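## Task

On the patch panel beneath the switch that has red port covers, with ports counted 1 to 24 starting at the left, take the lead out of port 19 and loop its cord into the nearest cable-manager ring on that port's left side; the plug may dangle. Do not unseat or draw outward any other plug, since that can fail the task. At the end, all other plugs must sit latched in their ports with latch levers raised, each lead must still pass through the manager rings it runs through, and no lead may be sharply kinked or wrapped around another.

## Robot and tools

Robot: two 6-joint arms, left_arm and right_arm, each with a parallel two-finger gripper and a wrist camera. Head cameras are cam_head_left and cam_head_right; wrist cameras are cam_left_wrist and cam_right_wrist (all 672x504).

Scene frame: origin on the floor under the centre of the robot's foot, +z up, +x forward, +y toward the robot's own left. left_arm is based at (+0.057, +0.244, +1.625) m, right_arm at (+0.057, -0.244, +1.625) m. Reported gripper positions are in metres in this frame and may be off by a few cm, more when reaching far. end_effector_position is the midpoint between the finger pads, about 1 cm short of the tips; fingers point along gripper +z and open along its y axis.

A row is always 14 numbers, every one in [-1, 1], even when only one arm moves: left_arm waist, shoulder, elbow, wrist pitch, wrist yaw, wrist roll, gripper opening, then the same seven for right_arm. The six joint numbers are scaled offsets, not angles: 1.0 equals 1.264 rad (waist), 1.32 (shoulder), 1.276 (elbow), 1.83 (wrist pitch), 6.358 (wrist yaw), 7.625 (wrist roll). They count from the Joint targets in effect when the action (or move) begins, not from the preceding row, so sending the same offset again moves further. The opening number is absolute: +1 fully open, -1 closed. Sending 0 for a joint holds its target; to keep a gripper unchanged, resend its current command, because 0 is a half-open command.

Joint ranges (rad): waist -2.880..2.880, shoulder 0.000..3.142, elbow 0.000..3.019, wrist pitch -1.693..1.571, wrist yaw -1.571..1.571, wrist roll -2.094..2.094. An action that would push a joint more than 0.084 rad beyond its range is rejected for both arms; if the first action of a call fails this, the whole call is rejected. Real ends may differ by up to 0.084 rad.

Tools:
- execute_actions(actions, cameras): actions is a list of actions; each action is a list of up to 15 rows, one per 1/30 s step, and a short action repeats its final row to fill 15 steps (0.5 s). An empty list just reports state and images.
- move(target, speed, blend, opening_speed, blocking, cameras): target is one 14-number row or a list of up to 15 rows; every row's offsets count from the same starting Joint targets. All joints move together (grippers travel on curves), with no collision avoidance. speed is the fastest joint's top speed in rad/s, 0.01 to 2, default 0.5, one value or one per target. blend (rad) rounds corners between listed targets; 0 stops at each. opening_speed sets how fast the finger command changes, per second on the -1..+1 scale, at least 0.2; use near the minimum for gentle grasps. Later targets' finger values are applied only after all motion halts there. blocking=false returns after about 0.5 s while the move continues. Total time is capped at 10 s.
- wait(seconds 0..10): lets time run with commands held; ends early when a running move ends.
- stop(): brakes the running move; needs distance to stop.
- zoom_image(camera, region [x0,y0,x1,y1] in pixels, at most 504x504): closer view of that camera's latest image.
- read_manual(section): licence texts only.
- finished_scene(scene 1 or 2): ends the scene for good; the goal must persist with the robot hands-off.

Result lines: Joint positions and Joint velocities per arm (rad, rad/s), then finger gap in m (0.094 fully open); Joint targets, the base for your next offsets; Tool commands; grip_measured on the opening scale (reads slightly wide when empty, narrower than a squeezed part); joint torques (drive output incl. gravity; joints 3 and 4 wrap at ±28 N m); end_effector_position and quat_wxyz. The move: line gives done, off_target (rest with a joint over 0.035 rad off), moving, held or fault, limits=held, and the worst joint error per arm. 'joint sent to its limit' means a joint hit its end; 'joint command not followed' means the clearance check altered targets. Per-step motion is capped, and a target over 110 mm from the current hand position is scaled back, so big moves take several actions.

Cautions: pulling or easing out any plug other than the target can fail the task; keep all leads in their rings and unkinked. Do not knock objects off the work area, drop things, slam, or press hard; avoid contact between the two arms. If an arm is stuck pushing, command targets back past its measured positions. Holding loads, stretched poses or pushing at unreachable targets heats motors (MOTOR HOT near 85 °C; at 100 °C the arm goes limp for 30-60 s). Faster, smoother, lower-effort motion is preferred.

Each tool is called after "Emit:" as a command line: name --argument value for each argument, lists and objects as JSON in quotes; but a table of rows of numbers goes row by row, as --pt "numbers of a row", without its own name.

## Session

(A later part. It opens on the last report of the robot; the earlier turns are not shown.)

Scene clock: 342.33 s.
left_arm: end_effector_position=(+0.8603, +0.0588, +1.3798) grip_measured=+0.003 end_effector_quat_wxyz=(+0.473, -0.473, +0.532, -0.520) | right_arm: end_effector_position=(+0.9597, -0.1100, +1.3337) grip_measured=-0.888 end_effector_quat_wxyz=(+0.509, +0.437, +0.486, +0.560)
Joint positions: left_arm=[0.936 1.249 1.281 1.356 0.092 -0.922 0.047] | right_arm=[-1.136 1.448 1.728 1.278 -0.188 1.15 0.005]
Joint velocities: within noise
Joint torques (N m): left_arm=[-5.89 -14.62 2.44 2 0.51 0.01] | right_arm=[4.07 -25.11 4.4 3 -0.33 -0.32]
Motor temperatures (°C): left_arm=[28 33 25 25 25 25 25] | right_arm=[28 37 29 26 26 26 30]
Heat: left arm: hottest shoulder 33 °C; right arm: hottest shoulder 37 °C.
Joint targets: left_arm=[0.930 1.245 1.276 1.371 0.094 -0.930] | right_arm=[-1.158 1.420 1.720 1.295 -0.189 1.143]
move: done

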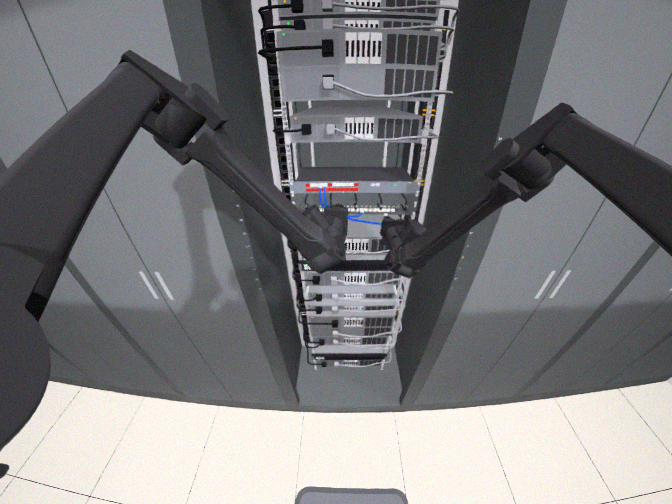

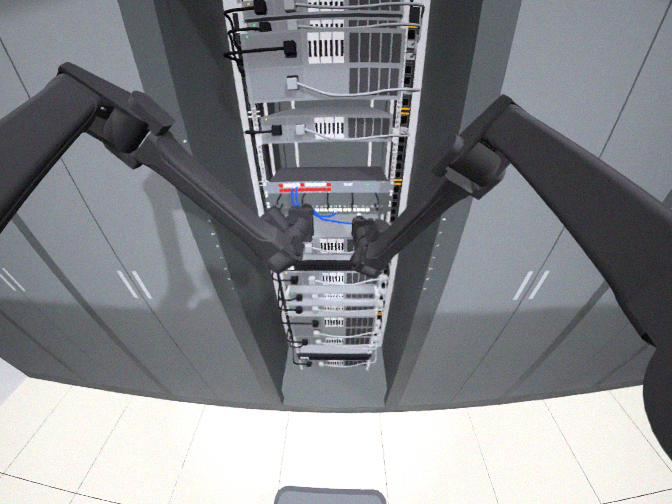

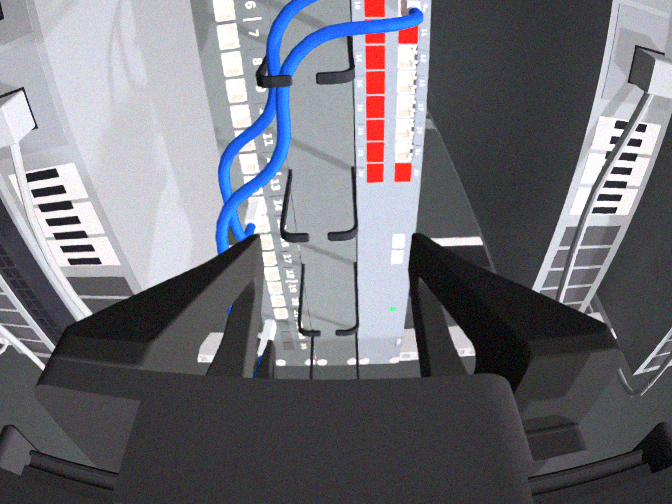

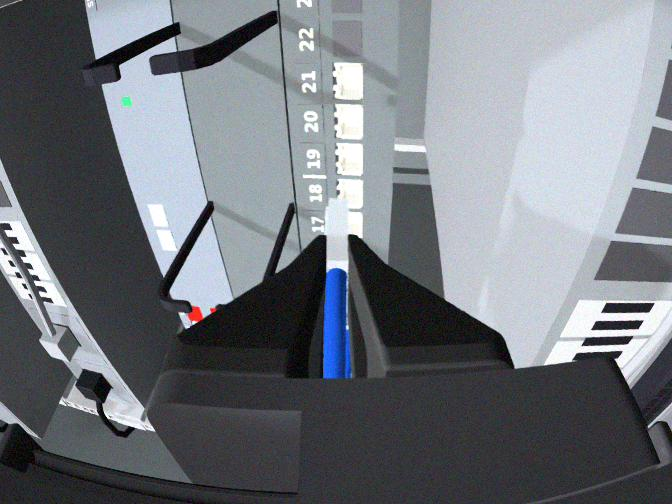

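Emit:
move --target '[0,0,0,0,0,0,0,0.0744,-0.097,-0.1058,0.003,0.0087,-0.007,-0.95]' --speed 0.15

Emit:
zoom_image --camera "cam_left_wrist" --region '[180, 180, 440, 400]'

Emit:
zoom_image --camera "cam_head_left" --region '[290, 170, 440, 280]'

Scene clock: 384.53 s.
left_arm: end_effector_position=(+0.8603, +0.0588, +1.3798) grip_measured=+0.003 end_effector_quat_wxyz=(+0.472, -0.473, +0.532, -0.520) | right_arm: end_effector_position=(+0.9544, -0.1230, +1.3853) grip_measured=-0.888 end_effector_quat_wxyz=(+0.517, +0.455, +0.475, +0.548)
Joint positions: left_arm=[0.936 1.249 1.281 1.356 0.092 -0.923 0.047] | right_arm=[-1.085 1.316 1.594 1.283 -0.137 1.104 0.005]
Joint velocities: within noise
Joint torques (N m): left_arm=[-5.07 -14.56 2.35 2.04 0.47 0] | right_arm=[7.47 -23.88 4.26 2.97 -0.17 -0.38]
Motor temperatures (°C): left_arm=[28 31 25 25 25 25 25] | right_arm=[28 38 28 26 26 26 30]
Heat: left arm: hottest shoulder 31 °C; right arm: hottest shoulder 38 °C.
Joint targets: left_arm=[0.930 1.245 1.276 1.371 0.094 -0.930] | right_arm=[-1.063 1.292 1.585 1.300 -0.134 1.090]
move: done

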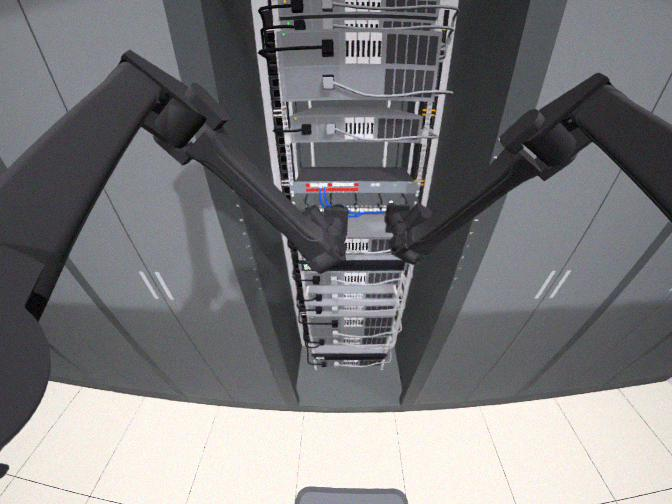

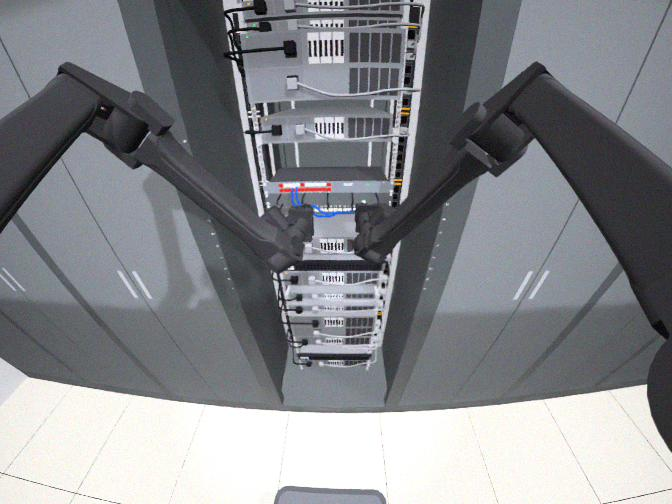

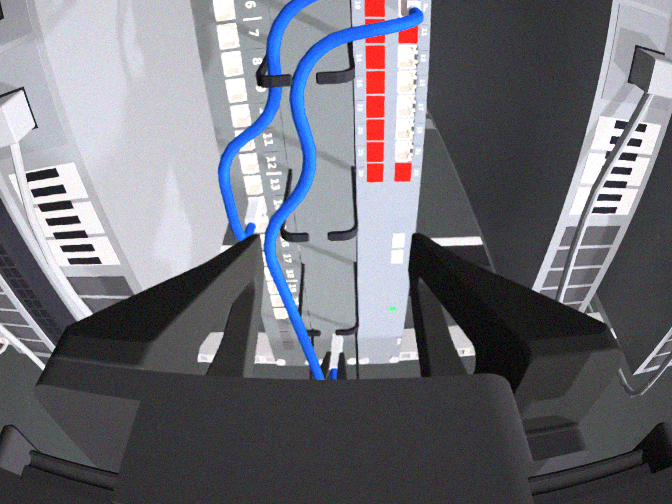

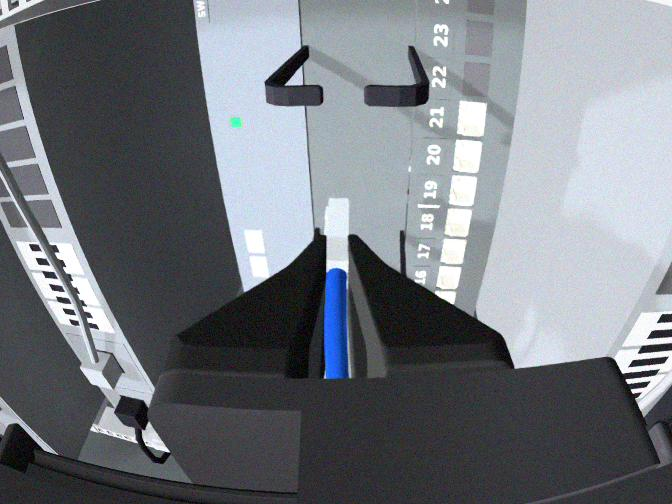

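Scaled by 1.938 from the camera's 672x504 image, which has a finer 960x720 frame.

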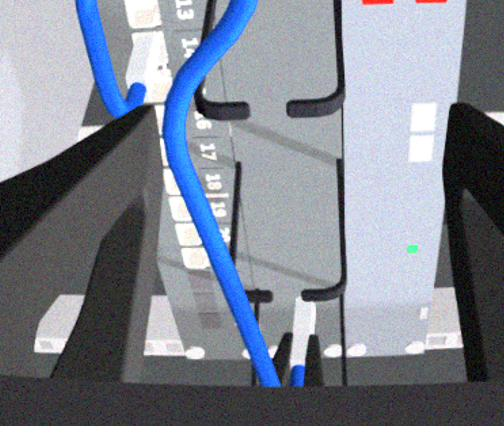

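Scaled by 3.360 from the camera's 672x504 image, which has a finer 960x720 frame.

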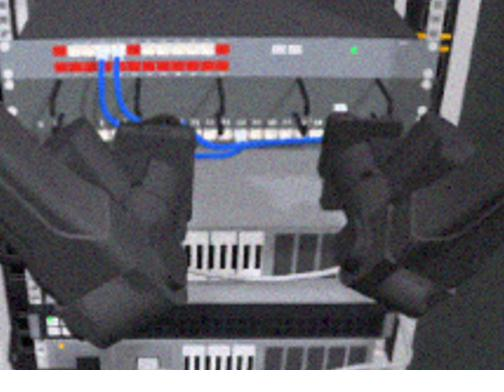

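Emit:
zoom_image --camera "cam_left_wrist" --region '[220, 0, 440, 220]'

Scaled by 2.291 from the camera's 672x504 image, which has a finer 960x720 frame.

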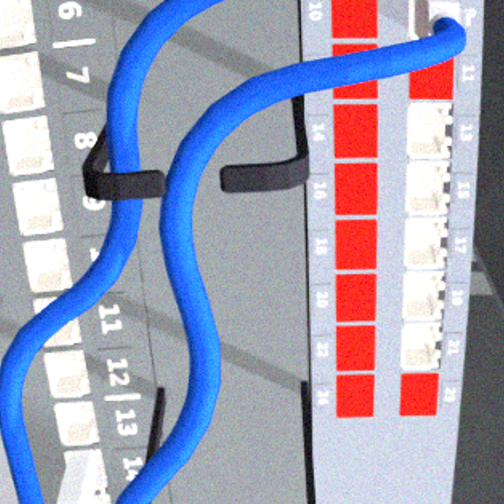

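Emit:
move --target '[0,0,0,0,0,0,0,0.0071,0.0545,0.12,-0.0574,0,-0.001,-0.95]' --speed 0.1 --cameras '["cam_left_wrist","cam_right_wrist"]'

Emit:
zoom_image --camera "cam_left_wrist" --region '[180, 180, 440, 400]'

Emit:
zoom_image --camera "cam_left_wrist" --region '[220, 0, 440, 220]'

Scene clock: 399.40 s.
left_arm: end_effector_position=(+0.8603, +0.0588, +1.3798) grip_measured=+0.003 end_effector_quat_wxyz=(+0.472, -0.473, +0.532, -0.520) | right_arm: end_effector_position=(+0.9827, -0.1214, +1.3861) grip_measured=-0.888 end_effector_quat_wxyz=(+0.516, +0.455, +0.477, +0.547)
Joint positions: left_arm=[0.936 1.249 1.281 1.356 0.092 -0.923 0.047] | right_arm=[-1.078 1.344 1.698 1.202 -0.137 1.096 0.005]
Joint velocities: within noise
Joint torques (N m): left_arm=[-5.3 -14.56 2.47 1.88 0.51 0.05] | right_arm=[7.71 -20.89 9.43 2 -0.19 -0.37]
Motor temperatures (°C): left_arm=[28 31 25 25 25 25 25] | right_arm=[28 37 28 26 26 26 30]
Heat: left arm: hottest shoulder 31 °C; right arm: hottest shoulder 37 °C.
Joint targets: left_arm=[0.930 1.245 1.276 1.371 0.094 -0.930] | right_arm=[-1.054 1.364 1.738 1.195 -0.134 1.082]
move: off_target (right_arm); right_arm: the elbow is farthest, 0.041 rad from its target
Images, in order (width x height): cam_left_wrist 672x504, cam_right_wrist 672x504.

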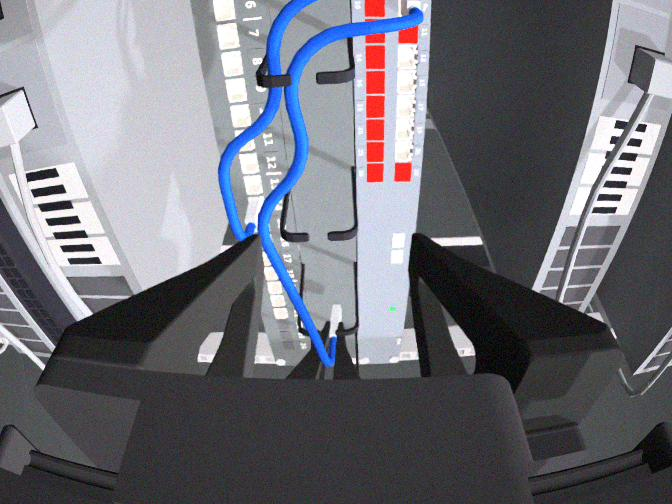

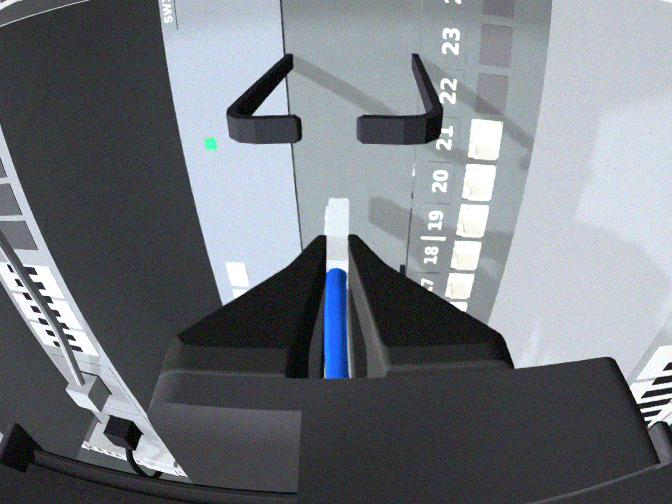

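Scaled by 1.938 from the camera's 672x504 image, which has a finer 960x720 frame.

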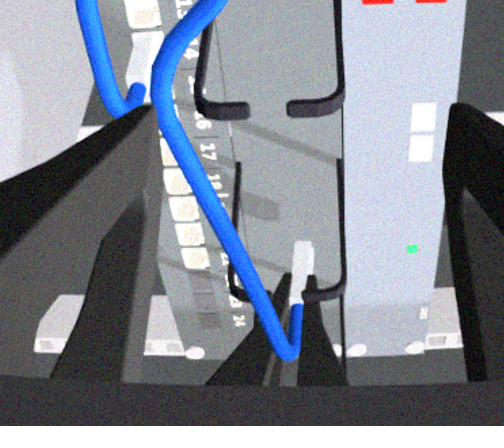

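Scaled by 2.291 from the camera's 672x504 image, which has a finer 960x720 frame.

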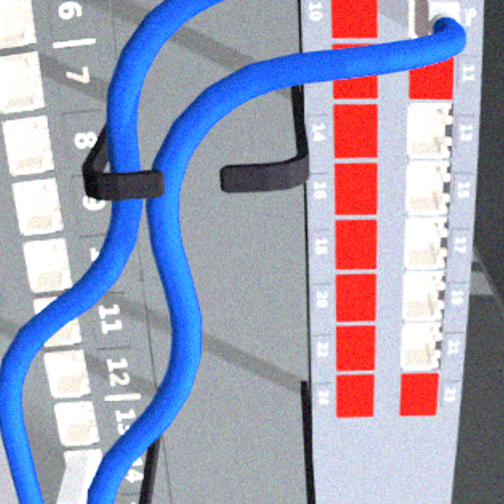

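Emit:
move --target '[0,0,0,0,0,0,0,0.0625,-0.1492,-0.1238,-0.1612,0.0245,-0.0127,-0.95]' --speed 0.15 --cameras '["cam_left_wrist","cam_right_wrist"]'

Emit:
zoom_image --camera "cam_left_wrist" --region '[180, 180, 440, 400]'

Scene clock: 414.97 s.
left_arm: end_effector_position=(+0.8603, +0.0588, +1.3798) grip_measured=+0.003 end_effector_quat_wxyz=(+0.472, -0.473, +0.532, -0.520) | right_arm: end_effector_position=(+0.9838, -0.1220, +1.3916) grip_measured=-0.888 end_effector_quat_wxyz=(+0.448, +0.523, +0.549, +0.473)
Joint positions: left_arm=[0.936 1.249 1.281 1.356 0.092 -0.923 0.047] | right_arm=[-0.998 1.191 1.589 0.908 0.019 0.999 0.005]
Joint velocities: within noise
Joint torques (N m): left_arm=[-5.07 -14.1 2.44 1.85 0.47 0] | right_arm=[7.12 -23.18 5.07 1.98 -0.23 -0.38]
Motor temperatures (°C): left_arm=[28 31 25 25 25 25 25] | right_arm=[28 36 28 26 25 26 31]
Heat: left arm: hottest shoulder 31 °C; right arm: hottest shoulder 36 °C.
Joint targets: left_arm=[0.930 1.245 1.276 1.371 0.094 -0.930] | right_arm=[-0.975 1.167 1.580 0.901 0.022 0.985]
move: done
Images, in order (width x height): cam_left_wrist 672x504, cam_right_wrist 672x504.

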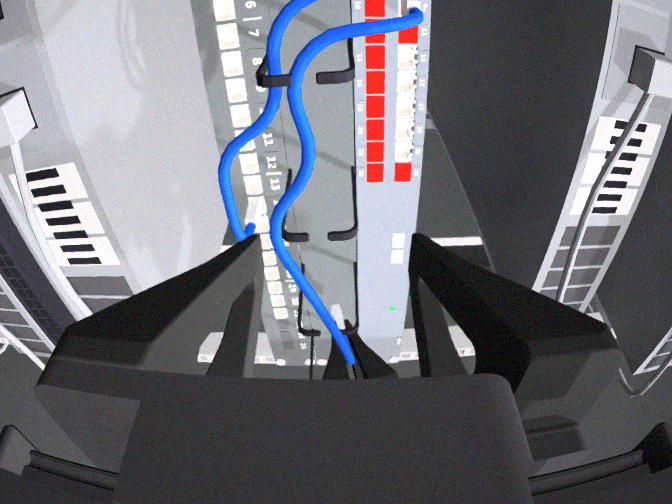

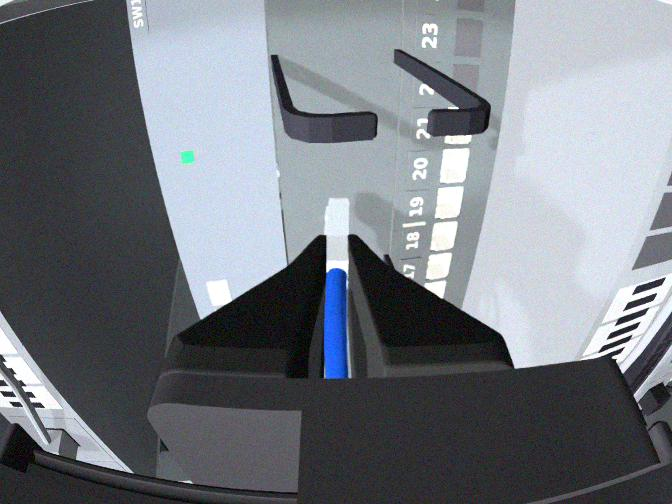

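Scaled by 1.938 from the camera's 672x504 image, which has a finer 960x720 frame.

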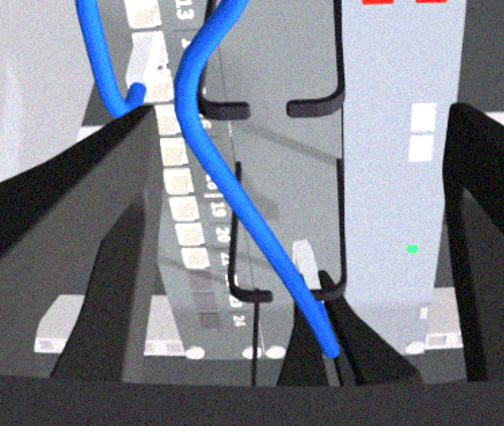

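Emit:
move --target '[0,0,0,0,0,0,0,-0.0356,0.0621,0.0987,-0.0251,0,0,-0.95]' --speed 0.1 --cameras '["cam_left_wrist","cam_right_wrist"]'

Emit:
zoom_image --camera "cam_left_wrist" --region '[180, 180, 440, 400]'

Emit:
zoom_image --camera "cam_left_wrist" --region '[290, 280, 390, 380]'

Scene clock: 452.27 s.
left_arm: end_effector_position=(+0.8603, +0.0588, +1.3798) grip_measured=+0.003 end_effector_quat_wxyz=(+0.472, -0.473, +0.532, -0.520) | right_arm: end_effector_position=(+0.9985, -0.1167, +1.3808) grip_measured=-0.888 end_effector_quat_wxyz=(+0.444, +0.524, +0.555, +0.470)
Joint positions: left_arm=[0.936 1.249 1.281 1.356 0.092 -0.923 0.047] | right_arm=[-1.001 1.231 1.662 0.861 0.019 0.998 0.005]
Joint velocities: within noise
Joint torques (N m): left_arm=[-5.19 -13.98 2.45 2.09 0.48 0.01] | right_arm=[3.66 -20.19 10.29 2.09 -0.23 -0.37]
Motor temperatures (°C): left_arm=[28 31 25 25 25 25 25] | right_arm=[28 37 28 26 25 26 31]
Heat: left arm: hottest shoulder 31 °C; right arm: hottest shoulder 37 °C.
Joint targets: left_arm=[0.930 1.245 1.276 1.371 0.094 -0.930] | right_arm=[-1.021 1.249 1.706 0.855 0.022 0.985]
move: off_target (right_arm); right_arm: the elbow is farthest, 0.043 rad from its target
Images, in order (width x height): cam_left_wrist 672x504, cam_right_wrist 672x504.

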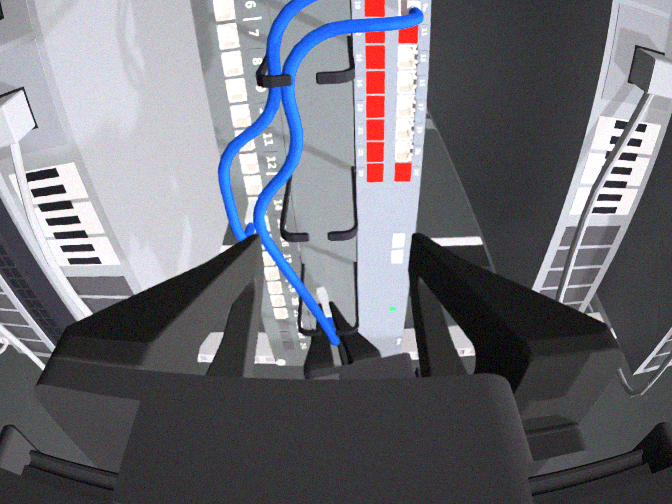

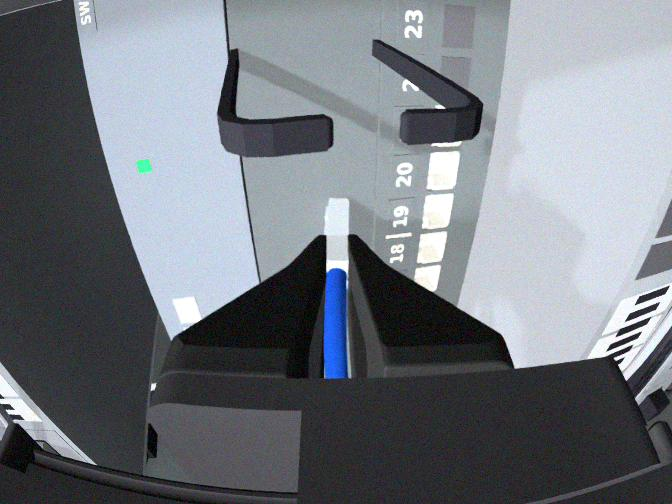

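Scaled by 1.938 from the camera's 672x504 image, which has a finer 960x720 frame.

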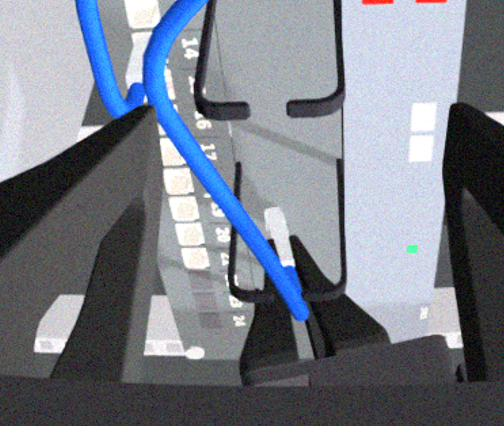

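Scaled by 5.040 from the camera's 672x504 image, which has a finer 960x720 frame.

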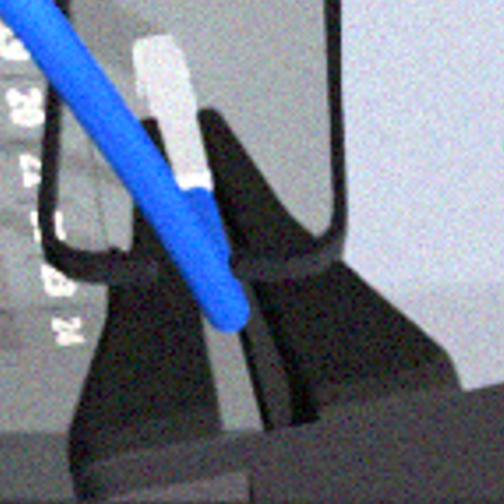

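Emit:
move --target '[0,0,0,0,0,0,0,0,0,0.0118,-0.0082,0,0,-0.95]' --speed 0.1 --cameras '["cam_left_wrist"]'

Emit:
zoom_image --camera "cam_left_wrist" --region '[290, 280, 390, 380]'

Scene clock: 473.37 s.
left_arm: end_effector_position=(+0.8603, +0.0588, +1.3798) grip_measured=+0.003 end_effector_quat_wxyz=(+0.472, -0.473, +0.532, -0.520) | right_arm: end_effector_position=(+0.9991, -0.1158, +1.3793) grip_measured=-0.888 end_effector_quat_wxyz=(+0.440, +0.524, +0.558, +0.469)
Joint positions: left_arm=[0.936 1.249 1.281 1.356 0.092 -0.923 0.047] | right_arm=[-1.001 1.231 1.666 0.848 0.019 0.998 0.005]
Joint velocities: within noise
Joint torques (N m): left_arm=[-5.71 -14.56 2.35 2.03 0.48 0.02] | right_arm=[3.55 -20.37 11.41 1.94 -0.24 -0.36]
Motor temperatures (°C): left_arm=[28 31 25 25 25 25 25] | right_arm=[28 35 31 26 25 26 31]
Heat: left arm: hottest shoulder 31 °C; right arm: hottest shoulder 35 °C.
Joint targets: left_arm=[0.930 1.245 1.276 1.371 0.094 -0.930] | right_arm=[-1.020 1.249 1.722 0.840 0.022 0.985]
move: off_target (right_arm); right_arm: the elbow is farthest, 0.056 rad from its target
Images, in order (width x height): cam_left_wrist 672x504.

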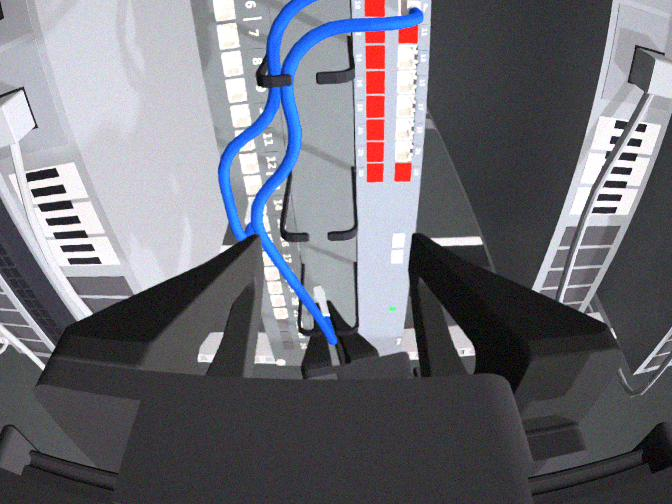

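Scaled by 5.040 from the camera's 672x504 image, which has a finer 960x720 frame.

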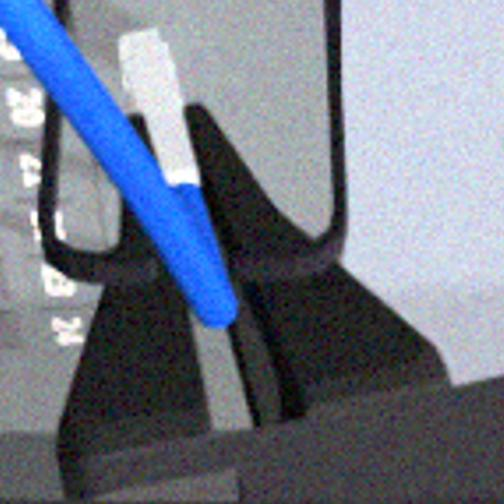

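Emit:
move --target '[0,0,0,0,0,0,0,0,0.018,0.0,0,0,0,-0.95]' --speed 0.1 --cameras '["cam_left_wrist"]'

Emit:
zoom_image --camera "cam_left_wrist" --region '[290, 280, 390, 380]'

Scene clock: 480.73 s.
left_arm: end_effector_position=(+0.8603, +0.0588, +1.3798) grip_measured=+0.003 end_effector_quat_wxyz=(+0.472, -0.473, +0.532, -0.520) | right_arm: end_effector_position=(+0.9988, -0.1143, +1.3747) grip_measured=-0.888 end_effector_quat_wxyz=(+0.440, +0.524, +0.560, +0.468)
Joint positions: left_arm=[0.936 1.249 1.281 1.356 0.092 -0.923 0.047] | right_arm=[-1.003 1.24 1.671 0.848 0.021 0.998 0.005]
Joint velocities: within noise
Joint torques (N m): left_arm=[-5.3 -14.33 2.39 2 0.5 0.03] | right_arm=[4.13 -19.31 10.88 1.92 -0.29 -0.39]
Motor temperatures (°C): left_arm=[28 31 25 25 25 25 25] | right_arm=[28 35 30 26 25 26 31]
Heat: left arm: hottest shoulder 31 °C; right arm: hottest shoulder 35 °C.
Joint targets: left_arm=[0.930 1.245 1.276 1.371 0.094 -0.930] | right_arm=[-1.021 1.273 1.722 0.840 0.022 0.985]
move: off_target (right_arm); right_arm: the elbow is farthest, 0.051 rad from its target
Images, in order (width x height): cam_left_wrist 672x504.

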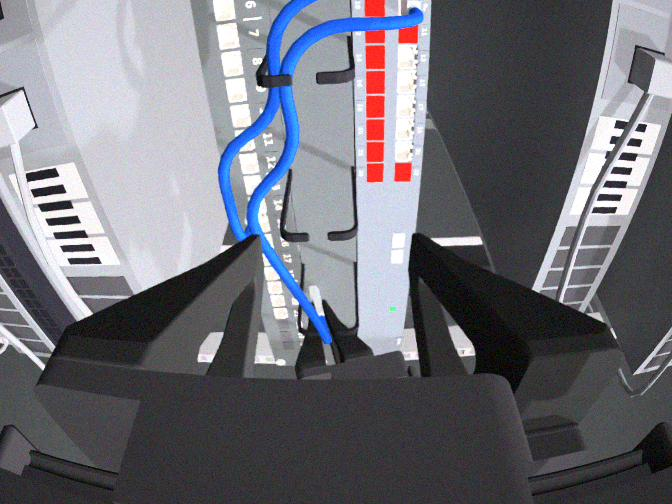

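Scaled by 5.040 from the camera's 672x504 image, which has a finer 960x720 frame.

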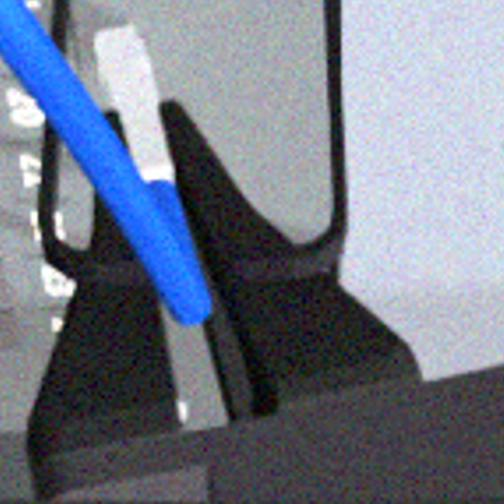

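Emit:
move --target '[0,0,0,0,0,0,0,0,0.015,0.0,0,0,0,-0.95]' --speed 0.1 --cameras '["cam_left_wrist"]'

Emit:
zoom_image --camera "cam_left_wrist" --region '[290, 280, 390, 380]'

Scene clock: 483.63 s.
left_arm: end_effector_position=(+0.8603, +0.0588, +1.3798) grip_measured=+0.003 end_effector_quat_wxyz=(+0.472, -0.473, +0.532, -0.520) | right_arm: end_effector_position=(+0.9984, -0.1139, +1.3708) grip_measured=-0.888 end_effector_quat_wxyz=(+0.440, +0.524, +0.561, +0.466)
Joint positions: left_arm=[0.936 1.249 1.281 1.356 0.092 -0.923 0.047] | right_arm=[-1.007 1.246 1.675 0.848 0.023 0.998 0.005]
Joint velocities: within noise
Joint torques (N m): left_arm=[-5.25 -14.62 2.35 2.02 0.5 0.03] | right_arm=[4.25 -18.14 10.55 1.99 -0.36 -0.36]
Motor temperatures (°C): left_arm=[28 31 25 25 25 25 25] | right_arm=[28 34 30 26 25 26 31]
Heat: left arm: hottest shoulder 31 °C; right arm: hottest shoulder 34 °C.
Joint targets: left_arm=[0.930 1.245 1.276 1.371 0.094 -0.930] | right_arm=[-1.020 1.293 1.721 0.840 0.022 0.985]
move: off_target (right_arm); right_arm: the elbow is farthest, 0.047 rad from its target
Images, in order (width x height): cam_left_wrist 672x504.

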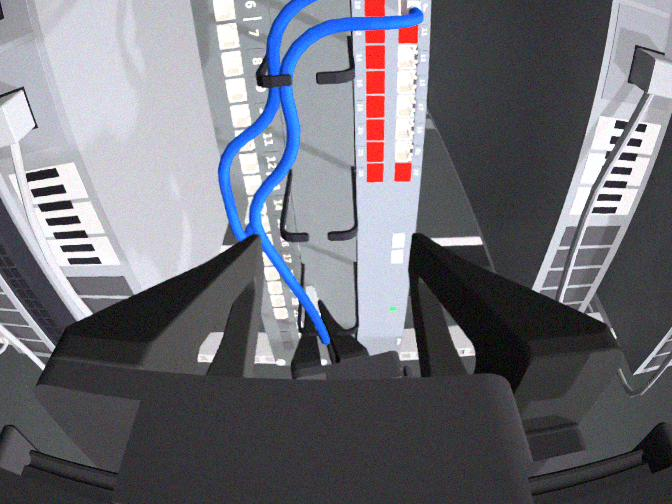

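Scaled by 5.040 from the camera's 672x504 image, which has a finer 960x720 frame.

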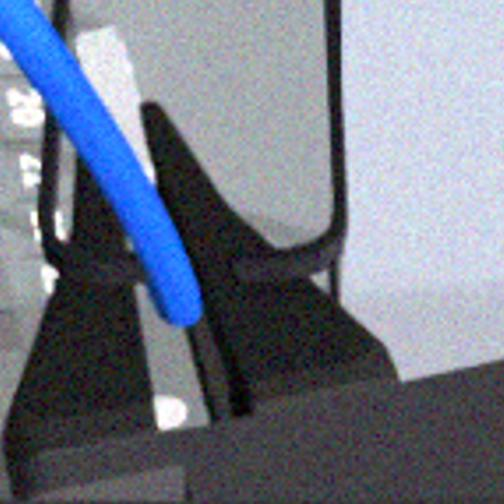

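Emit:
move --target '[0,0,0,0,0,0,0,0,-0.078,-0.065,0,0,0,-0.95]' --speed 0.1 --cameras '["cam_left_wrist"]'

Emit:
zoom_image --camera "cam_left_wrist" --region '[240, 230, 390, 380]'

Scene clock: 505.50 s.
left_arm: end_effector_position=(+0.8603, +0.0588, +1.3798) grip_measured=+0.003 end_effector_quat_wxyz=(+0.472, -0.473, +0.532, -0.520) | right_arm: end_effector_position=(+0.9968, -0.1212, +1.3826) grip_measured=-0.888 end_effector_quat_wxyz=(+0.441, +0.524, +0.560, +0.466)
Joint positions: left_arm=[0.936 1.249 1.281 1.356 0.092 -0.923 0.047] | right_arm=[-1.007 1.214 1.647 0.846 0.023 0.998 0.005]
Joint velocities: within noise
Joint torques (N m): left_arm=[-5.3 -14.39 2.43 2.04 0.49 0.02] | right_arm=[3.84 -24.12 5.38 2.06 -0.36 -0.37]
Motor temperatures (°C): left_arm=[28 31 25 25 25 25 25] | right_arm=[28 35 31 26 26 26 31]
Heat: left arm: hottest shoulder 31 °C; right arm: hottest shoulder 35 °C.
Joint targets: left_arm=[0.930 1.245 1.276 1.371 0.094 -0.930] | right_arm=[-1.020 1.190 1.638 0.840 0.022 0.985]
move: done
Images, in order (width x height): cam_left_wrist 672x504.

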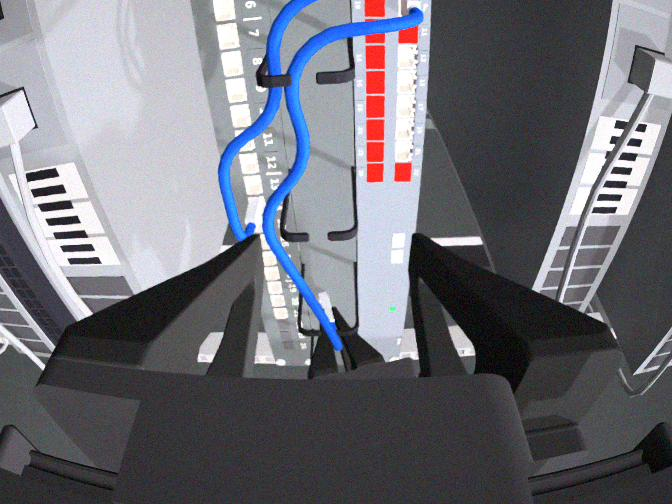

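Scaled by 3.360 from the camera's 672x504 image, which has a finer 960x720 frame.

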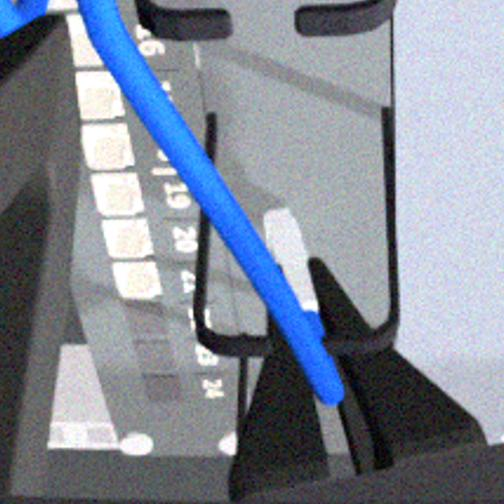

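Emit:
move --target '[-0.1139,0.2008,0.2798,-0.0863,0.0047,0.019,-0.4,0,0,0,0,0,0,-0.95]' --speed 0.2 --cameras '["cam_left_wrist","cam_right_wrist","cam_head_left"]'

Emit:
zoom_image --camera "cam_left_wrist" --region '[180, 130, 440, 390]'

Scene clock: 521.53 s.
left_arm: end_effector_position=(+0.9020, -0.0540, +1.3455) grip_measured=-0.397 end_effector_quat_wxyz=(+0.454, -0.455, +0.544, -0.540) | right_arm: end_effector_position=(+0.9966, -0.1211, +1.3824) grip_measured=-0.888 end_effector_quat_wxyz=(+0.441, +0.524, +0.560, +0.466)
Joint positions: left_arm=[0.803 1.497 1.611 1.221 0.122 -0.794 0.028] | right_arm=[-1.007 1.214 1.647 0.846 0.023 0.998 0.005]
Joint velocities: within noise
Joint torques (N m): left_arm=[-10.11 -12.86 4.83 1.02 0.56 0.19] | right_arm=[3.9 -24.06 5.46 2.1 -0.38 -0.36]
Motor temperatures (°C): left_arm=[28 31 25 25 25 25 25] | right_arm=[28 36 30 26 26 26 31]
Heat: left arm: hottest shoulder 31 °C; right arm: hottest shoulder 36 °C.
Joint targets: left_arm=[0.786 1.511 1.633 1.213 0.124 -0.786] | right_arm=[-1.020 1.190 1.639 0.840 0.022 0.985]
move: done
Images, in order (width x height): cam_head_left 672x504, cam_left_wrist 672x504, cam_right_wrist 672x504.

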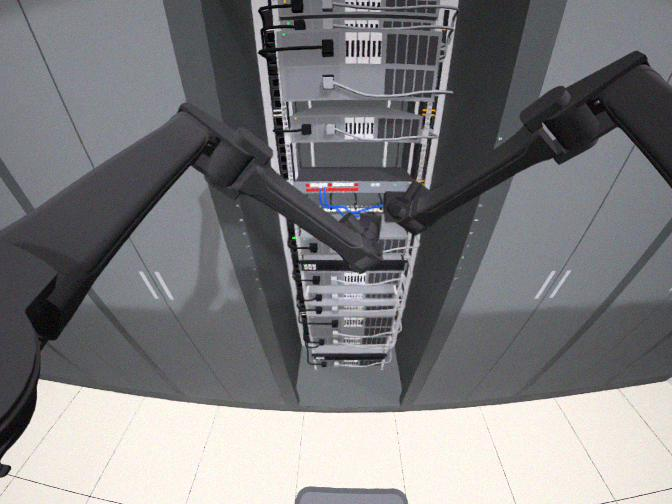

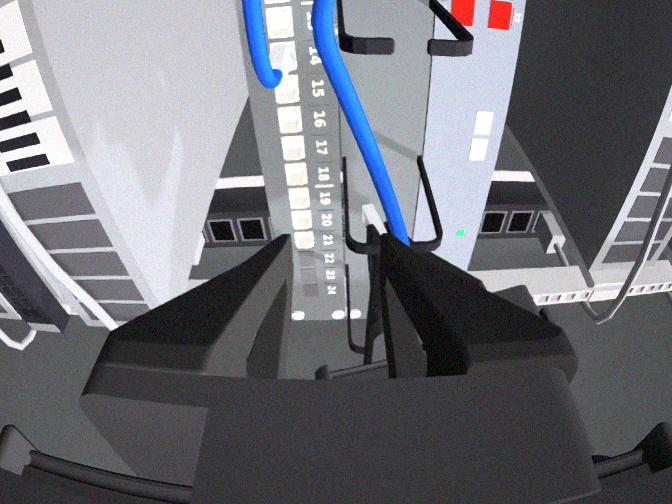

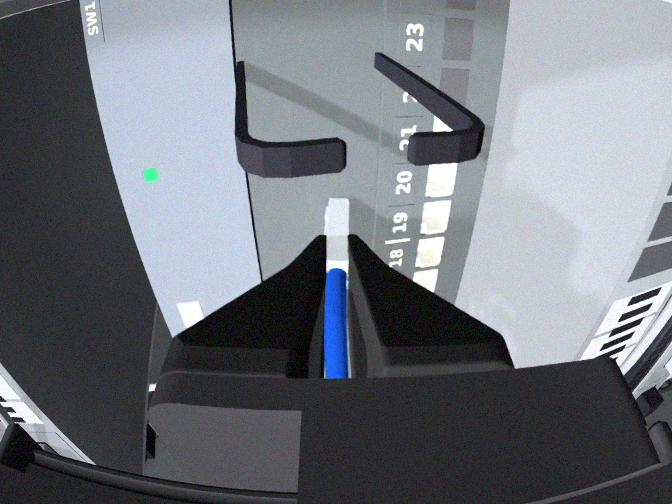

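Scaled by 1.938 from the camera's 672x504 image, which has a finer 960x720 frame.

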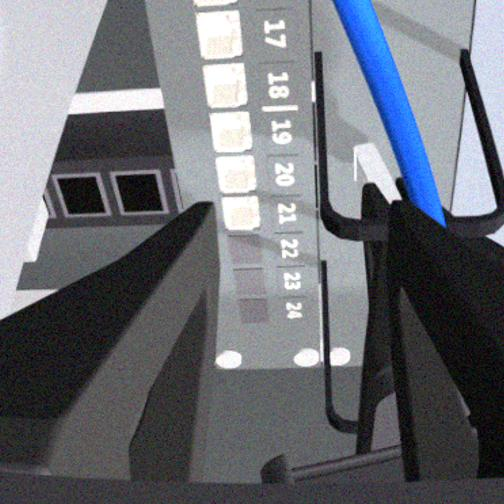

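Emit:
move --target '[-0.0206,-0.0417,-0.0745,0.0317,-0.001,0.003,-0.4,0,0,0,0,0,0,-0.95]' --speed 0.2 --cameras '["cam_left_wrist"]'

Emit:
zoom_image --camera "cam_left_wrist" --region '[230, 130, 490, 390]'

Scene clock: 547.90 s.
left_arm: end_effector_position=(+0.8871, -0.0569, +1.3600) grip_measured=-0.397 end_effector_quat_wxyz=(+0.454, -0.454, +0.543, -0.542) | right_arm: end_effector_position=(+0.9965, -0.1210, +1.3822) grip_measured=-0.888 end_effector_quat_wxyz=(+0.441, +0.524, +0.561, +0.466)
Joint positions: left_arm=[0.777 1.468 1.543 1.257 0.12 -0.771 0.028] | right_arm=[-1.007 1.214 1.646 0.846 0.023 0.997 0.005]
Joint velocities: within noise
Joint torques (N m): left_arm=[-10.34 -14.15 2.44 1.77 0.43 0.17] | right_arm=[3.96 -24.12 5.5 2.04 -0.37 -0.37]
Motor temperatures (°C): left_arm=[29 31 26 25 25 25 25] | right_arm=[28 38 30 26 26 26 32]
Heat: left arm: hottest shoulder 31 °C; right arm: hottest shoulder 38 °C.
Joint targets: left_arm=[0.760 1.456 1.538 1.271 0.118 -0.762] | right_arm=[-1.020 1.190 1.638 0.840 0.022 0.985]
move: done
Images, in order (width x height): cam_left_wrist 672x504.

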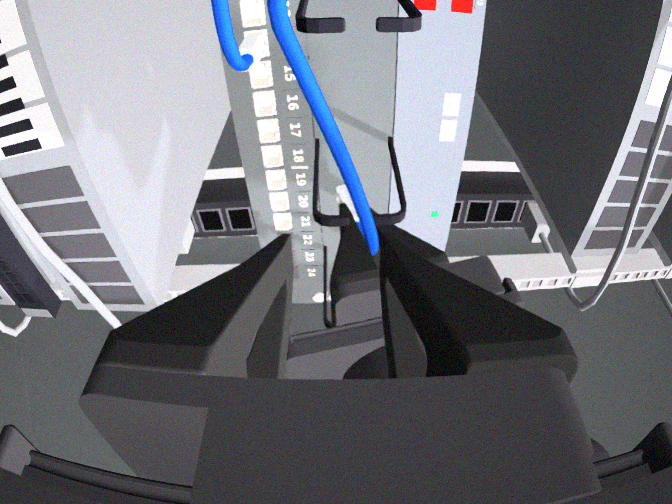

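Scaled by 1.938 from the camera's 672x504 image, which has a finer 960x720 frame.

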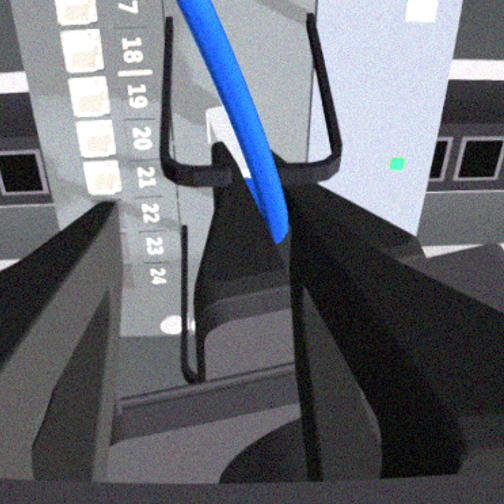

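Emit:
move --target '[-0.0045,0.034,0.126,-0.069,0,0,-0.4,0,0,0,0,0,0,-0.95]' --speed 0.15 --cameras '["cam_left_wrist"]'

Emit:
zoom_image --camera "cam_left_wrist" --region '[230, 130, 490, 390]'

Scene clock: 554.93 s.
left_arm: end_effector_position=(+0.9301, -0.0536, +1.3666) grip_measured=-0.397 end_effector_quat_wxyz=(+0.457, -0.455, +0.539, -0.543) | right_arm: end_effector_position=(+0.9965, -0.1210, +1.3822) grip_measured=-0.888 end_effector_quat_wxyz=(+0.441, +0.524, +0.561, +0.466)
Joint positions: left_arm=[0.772 1.484 1.674 1.153 0.119 -0.77 0.028] | right_arm=[-1.007 1.214 1.646 0.846 0.023 0.997 0.005]
Joint velocities: within noise
Joint torques (N m): left_arm=[-10.23 -12.28 5.48 0.94 0.43 0.15] | right_arm=[3.9 -24.06 5.45 2.09 -0.36 -0.36]
Motor temperatures (°C): left_arm=[29 31 26 25 25 25 25] | right_arm=[28 38 29 26 26 26 32]
Heat: left arm: hottest shoulder 31 °C; right arm: hottest shoulder 38 °C.
Joint targets: left_arm=[0.754 1.500 1.698 1.145 0.117 -0.763] | right_arm=[-1.020 1.190 1.638 0.840 0.022 0.985]
move: done
Images, in order (width x height): cam_left_wrist 672x504.

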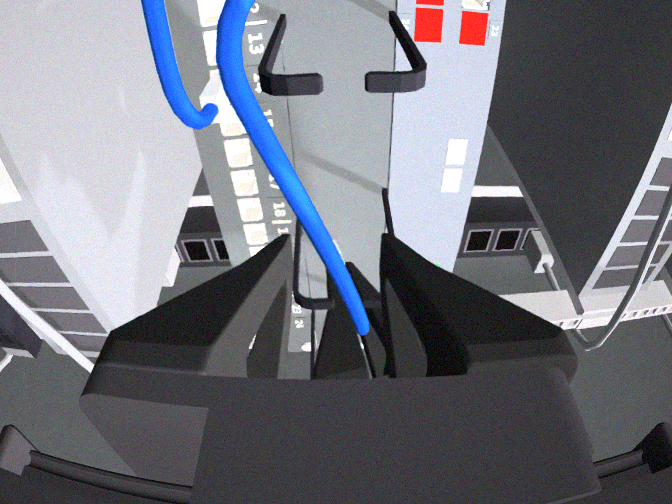

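Scaled by 1.938 from the camera's 672x504 image, which has a finer 960x720 frame.

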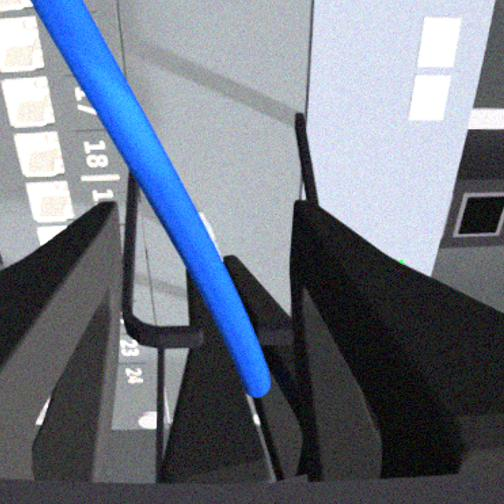

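Emit:
move --target '[-0.001,0.0064,0.026,-0.015,0,0,-0.4,0,0,0,0,0,0,-0.95]' --speed 0.15 --cameras '["cam_left_wrist"]'

Emit:
zoom_image --camera "cam_left_wrist" --region '[230, 130, 490, 390]'

Scene clock: 562.07 s.
left_arm: end_effector_position=(+0.9394, -0.0542, +1.3668) grip_measured=-0.397 end_effector_quat_wxyz=(+0.456, -0.455, +0.539, -0.543) | right_arm: end_effector_position=(+0.9965, -0.1210, +1.3822) grip_measured=-0.888 end_effector_quat_wxyz=(+0.441, +0.524, +0.561, +0.466)
Joint positions: left_arm=[0.771 1.491 1.707 1.126 0.119 -0.77 0.028] | right_arm=[-1.007 1.214 1.646 0.846 0.023 0.997 0.005]
Joint velocities: within noise
Joint torques (N m): left_arm=[-10.46 -13.1 5.55 0.87 0.43 0.16] | right_arm=[3.9 -24 5.46 2.06 -0.36 -0.37]
Motor temperatures (°C): left_arm=[29 31 26 25 25 25 25] | right_arm=[28 38 29 26 26 26 32]
Heat: left arm: hottest shoulder 31 °C; right arm: hottest shoulder 38 °C.
Joint targets: left_arm=[0.753 1.509 1.732 1.117 0.118 -0.763] | right_arm=[-1.020 1.190 1.638 0.840 0.022 0.985]
move: done
Images, in order (width x height): cam_left_wrist 672x504.

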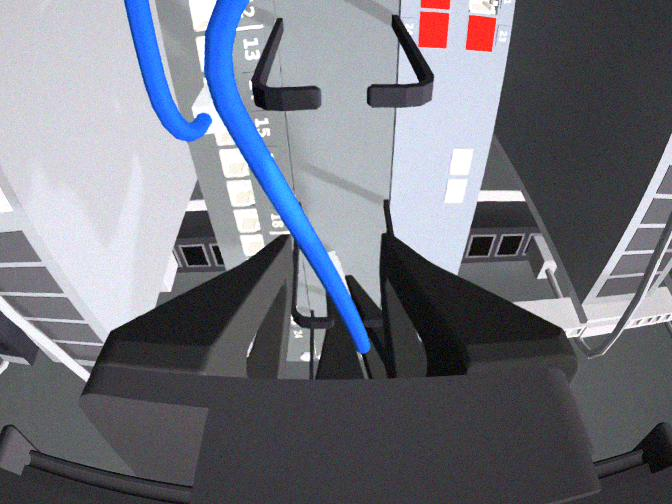

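Scaled by 1.938 from the camera's 672x504 image, which has a finer 960x720 frame.

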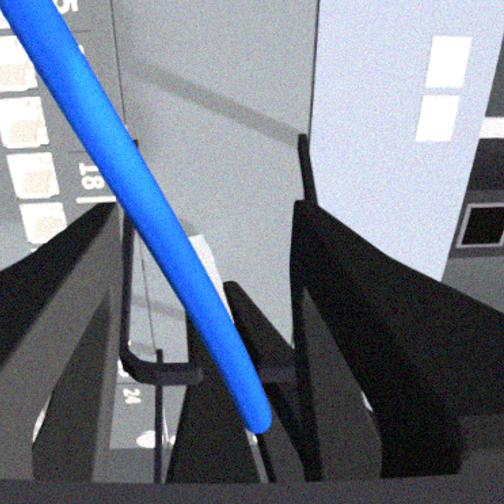

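Emit:
move --target '[0,0,0,0,0,0,-0.94,0,0,0,0,0,0,-0.95]' --opening_speed 0.3 --cameras '["cam_left_wrist"]'

Emit:
zoom_image --camera "cam_left_wrist" --region '[230, 130, 490, 390]'

Scene clock: 567.27 s.
left_arm: end_effector_position=(+0.9391, -0.0554, +1.3668) grip_measured=-0.906 end_effector_quat_wxyz=(+0.455, -0.455, +0.539, -0.543) | right_arm: end_effector_position=(+0.9965, -0.1210, +1.3822) grip_measured=-0.888 end_effector_quat_wxyz=(+0.441, +0.524, +0.561, +0.465)
Joint positions: left_arm=[0.769 1.492 1.707 1.125 0.119 -0.77 0.004] | right_arm=[-1.007 1.214 1.646 0.846 0.023 0.997 0.005]
Joint velocities: within noise
Joint torques (N m): left_arm=[-10.52 -13.1 5.57 0.92 0.45 0.19] | right_arm=[4.13 -24.06 5.46 2.03 -0.35 -0.34]
Motor temperatures (°C): left_arm=[29 31 26 25 25 25 25] | right_arm=[28 38 29 26 26 26 32]
Heat: left arm: hottest shoulder 31 °C; right arm: hottest shoulder 38 °C.
Joint targets: left_arm=[0.753 1.509 1.731 1.117 0.117 -0.763] | right_arm=[-1.020 1.190 1.638 0.840 0.022 0.985]
move: done
Images, in order (width x height): cam_left_wrist 672x504.

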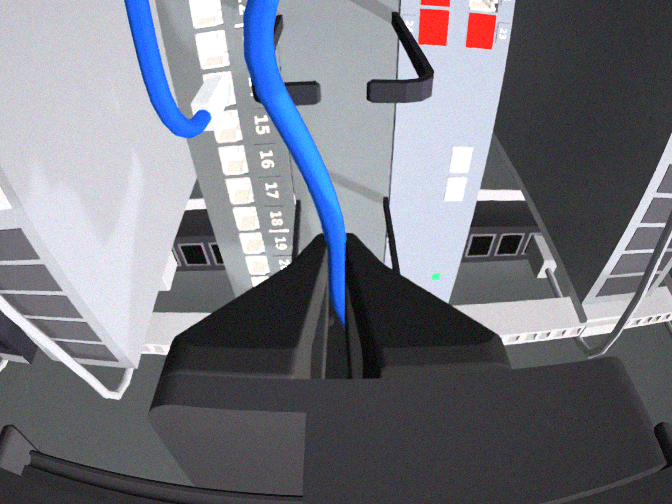

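Scaled by 1.938 from the camera's 672x504 image, which has a finer 960x720 frame.

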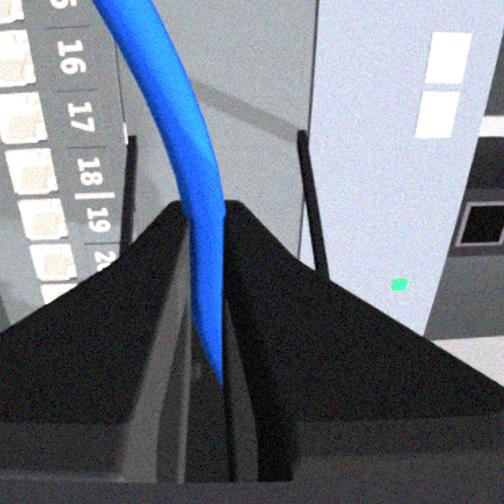

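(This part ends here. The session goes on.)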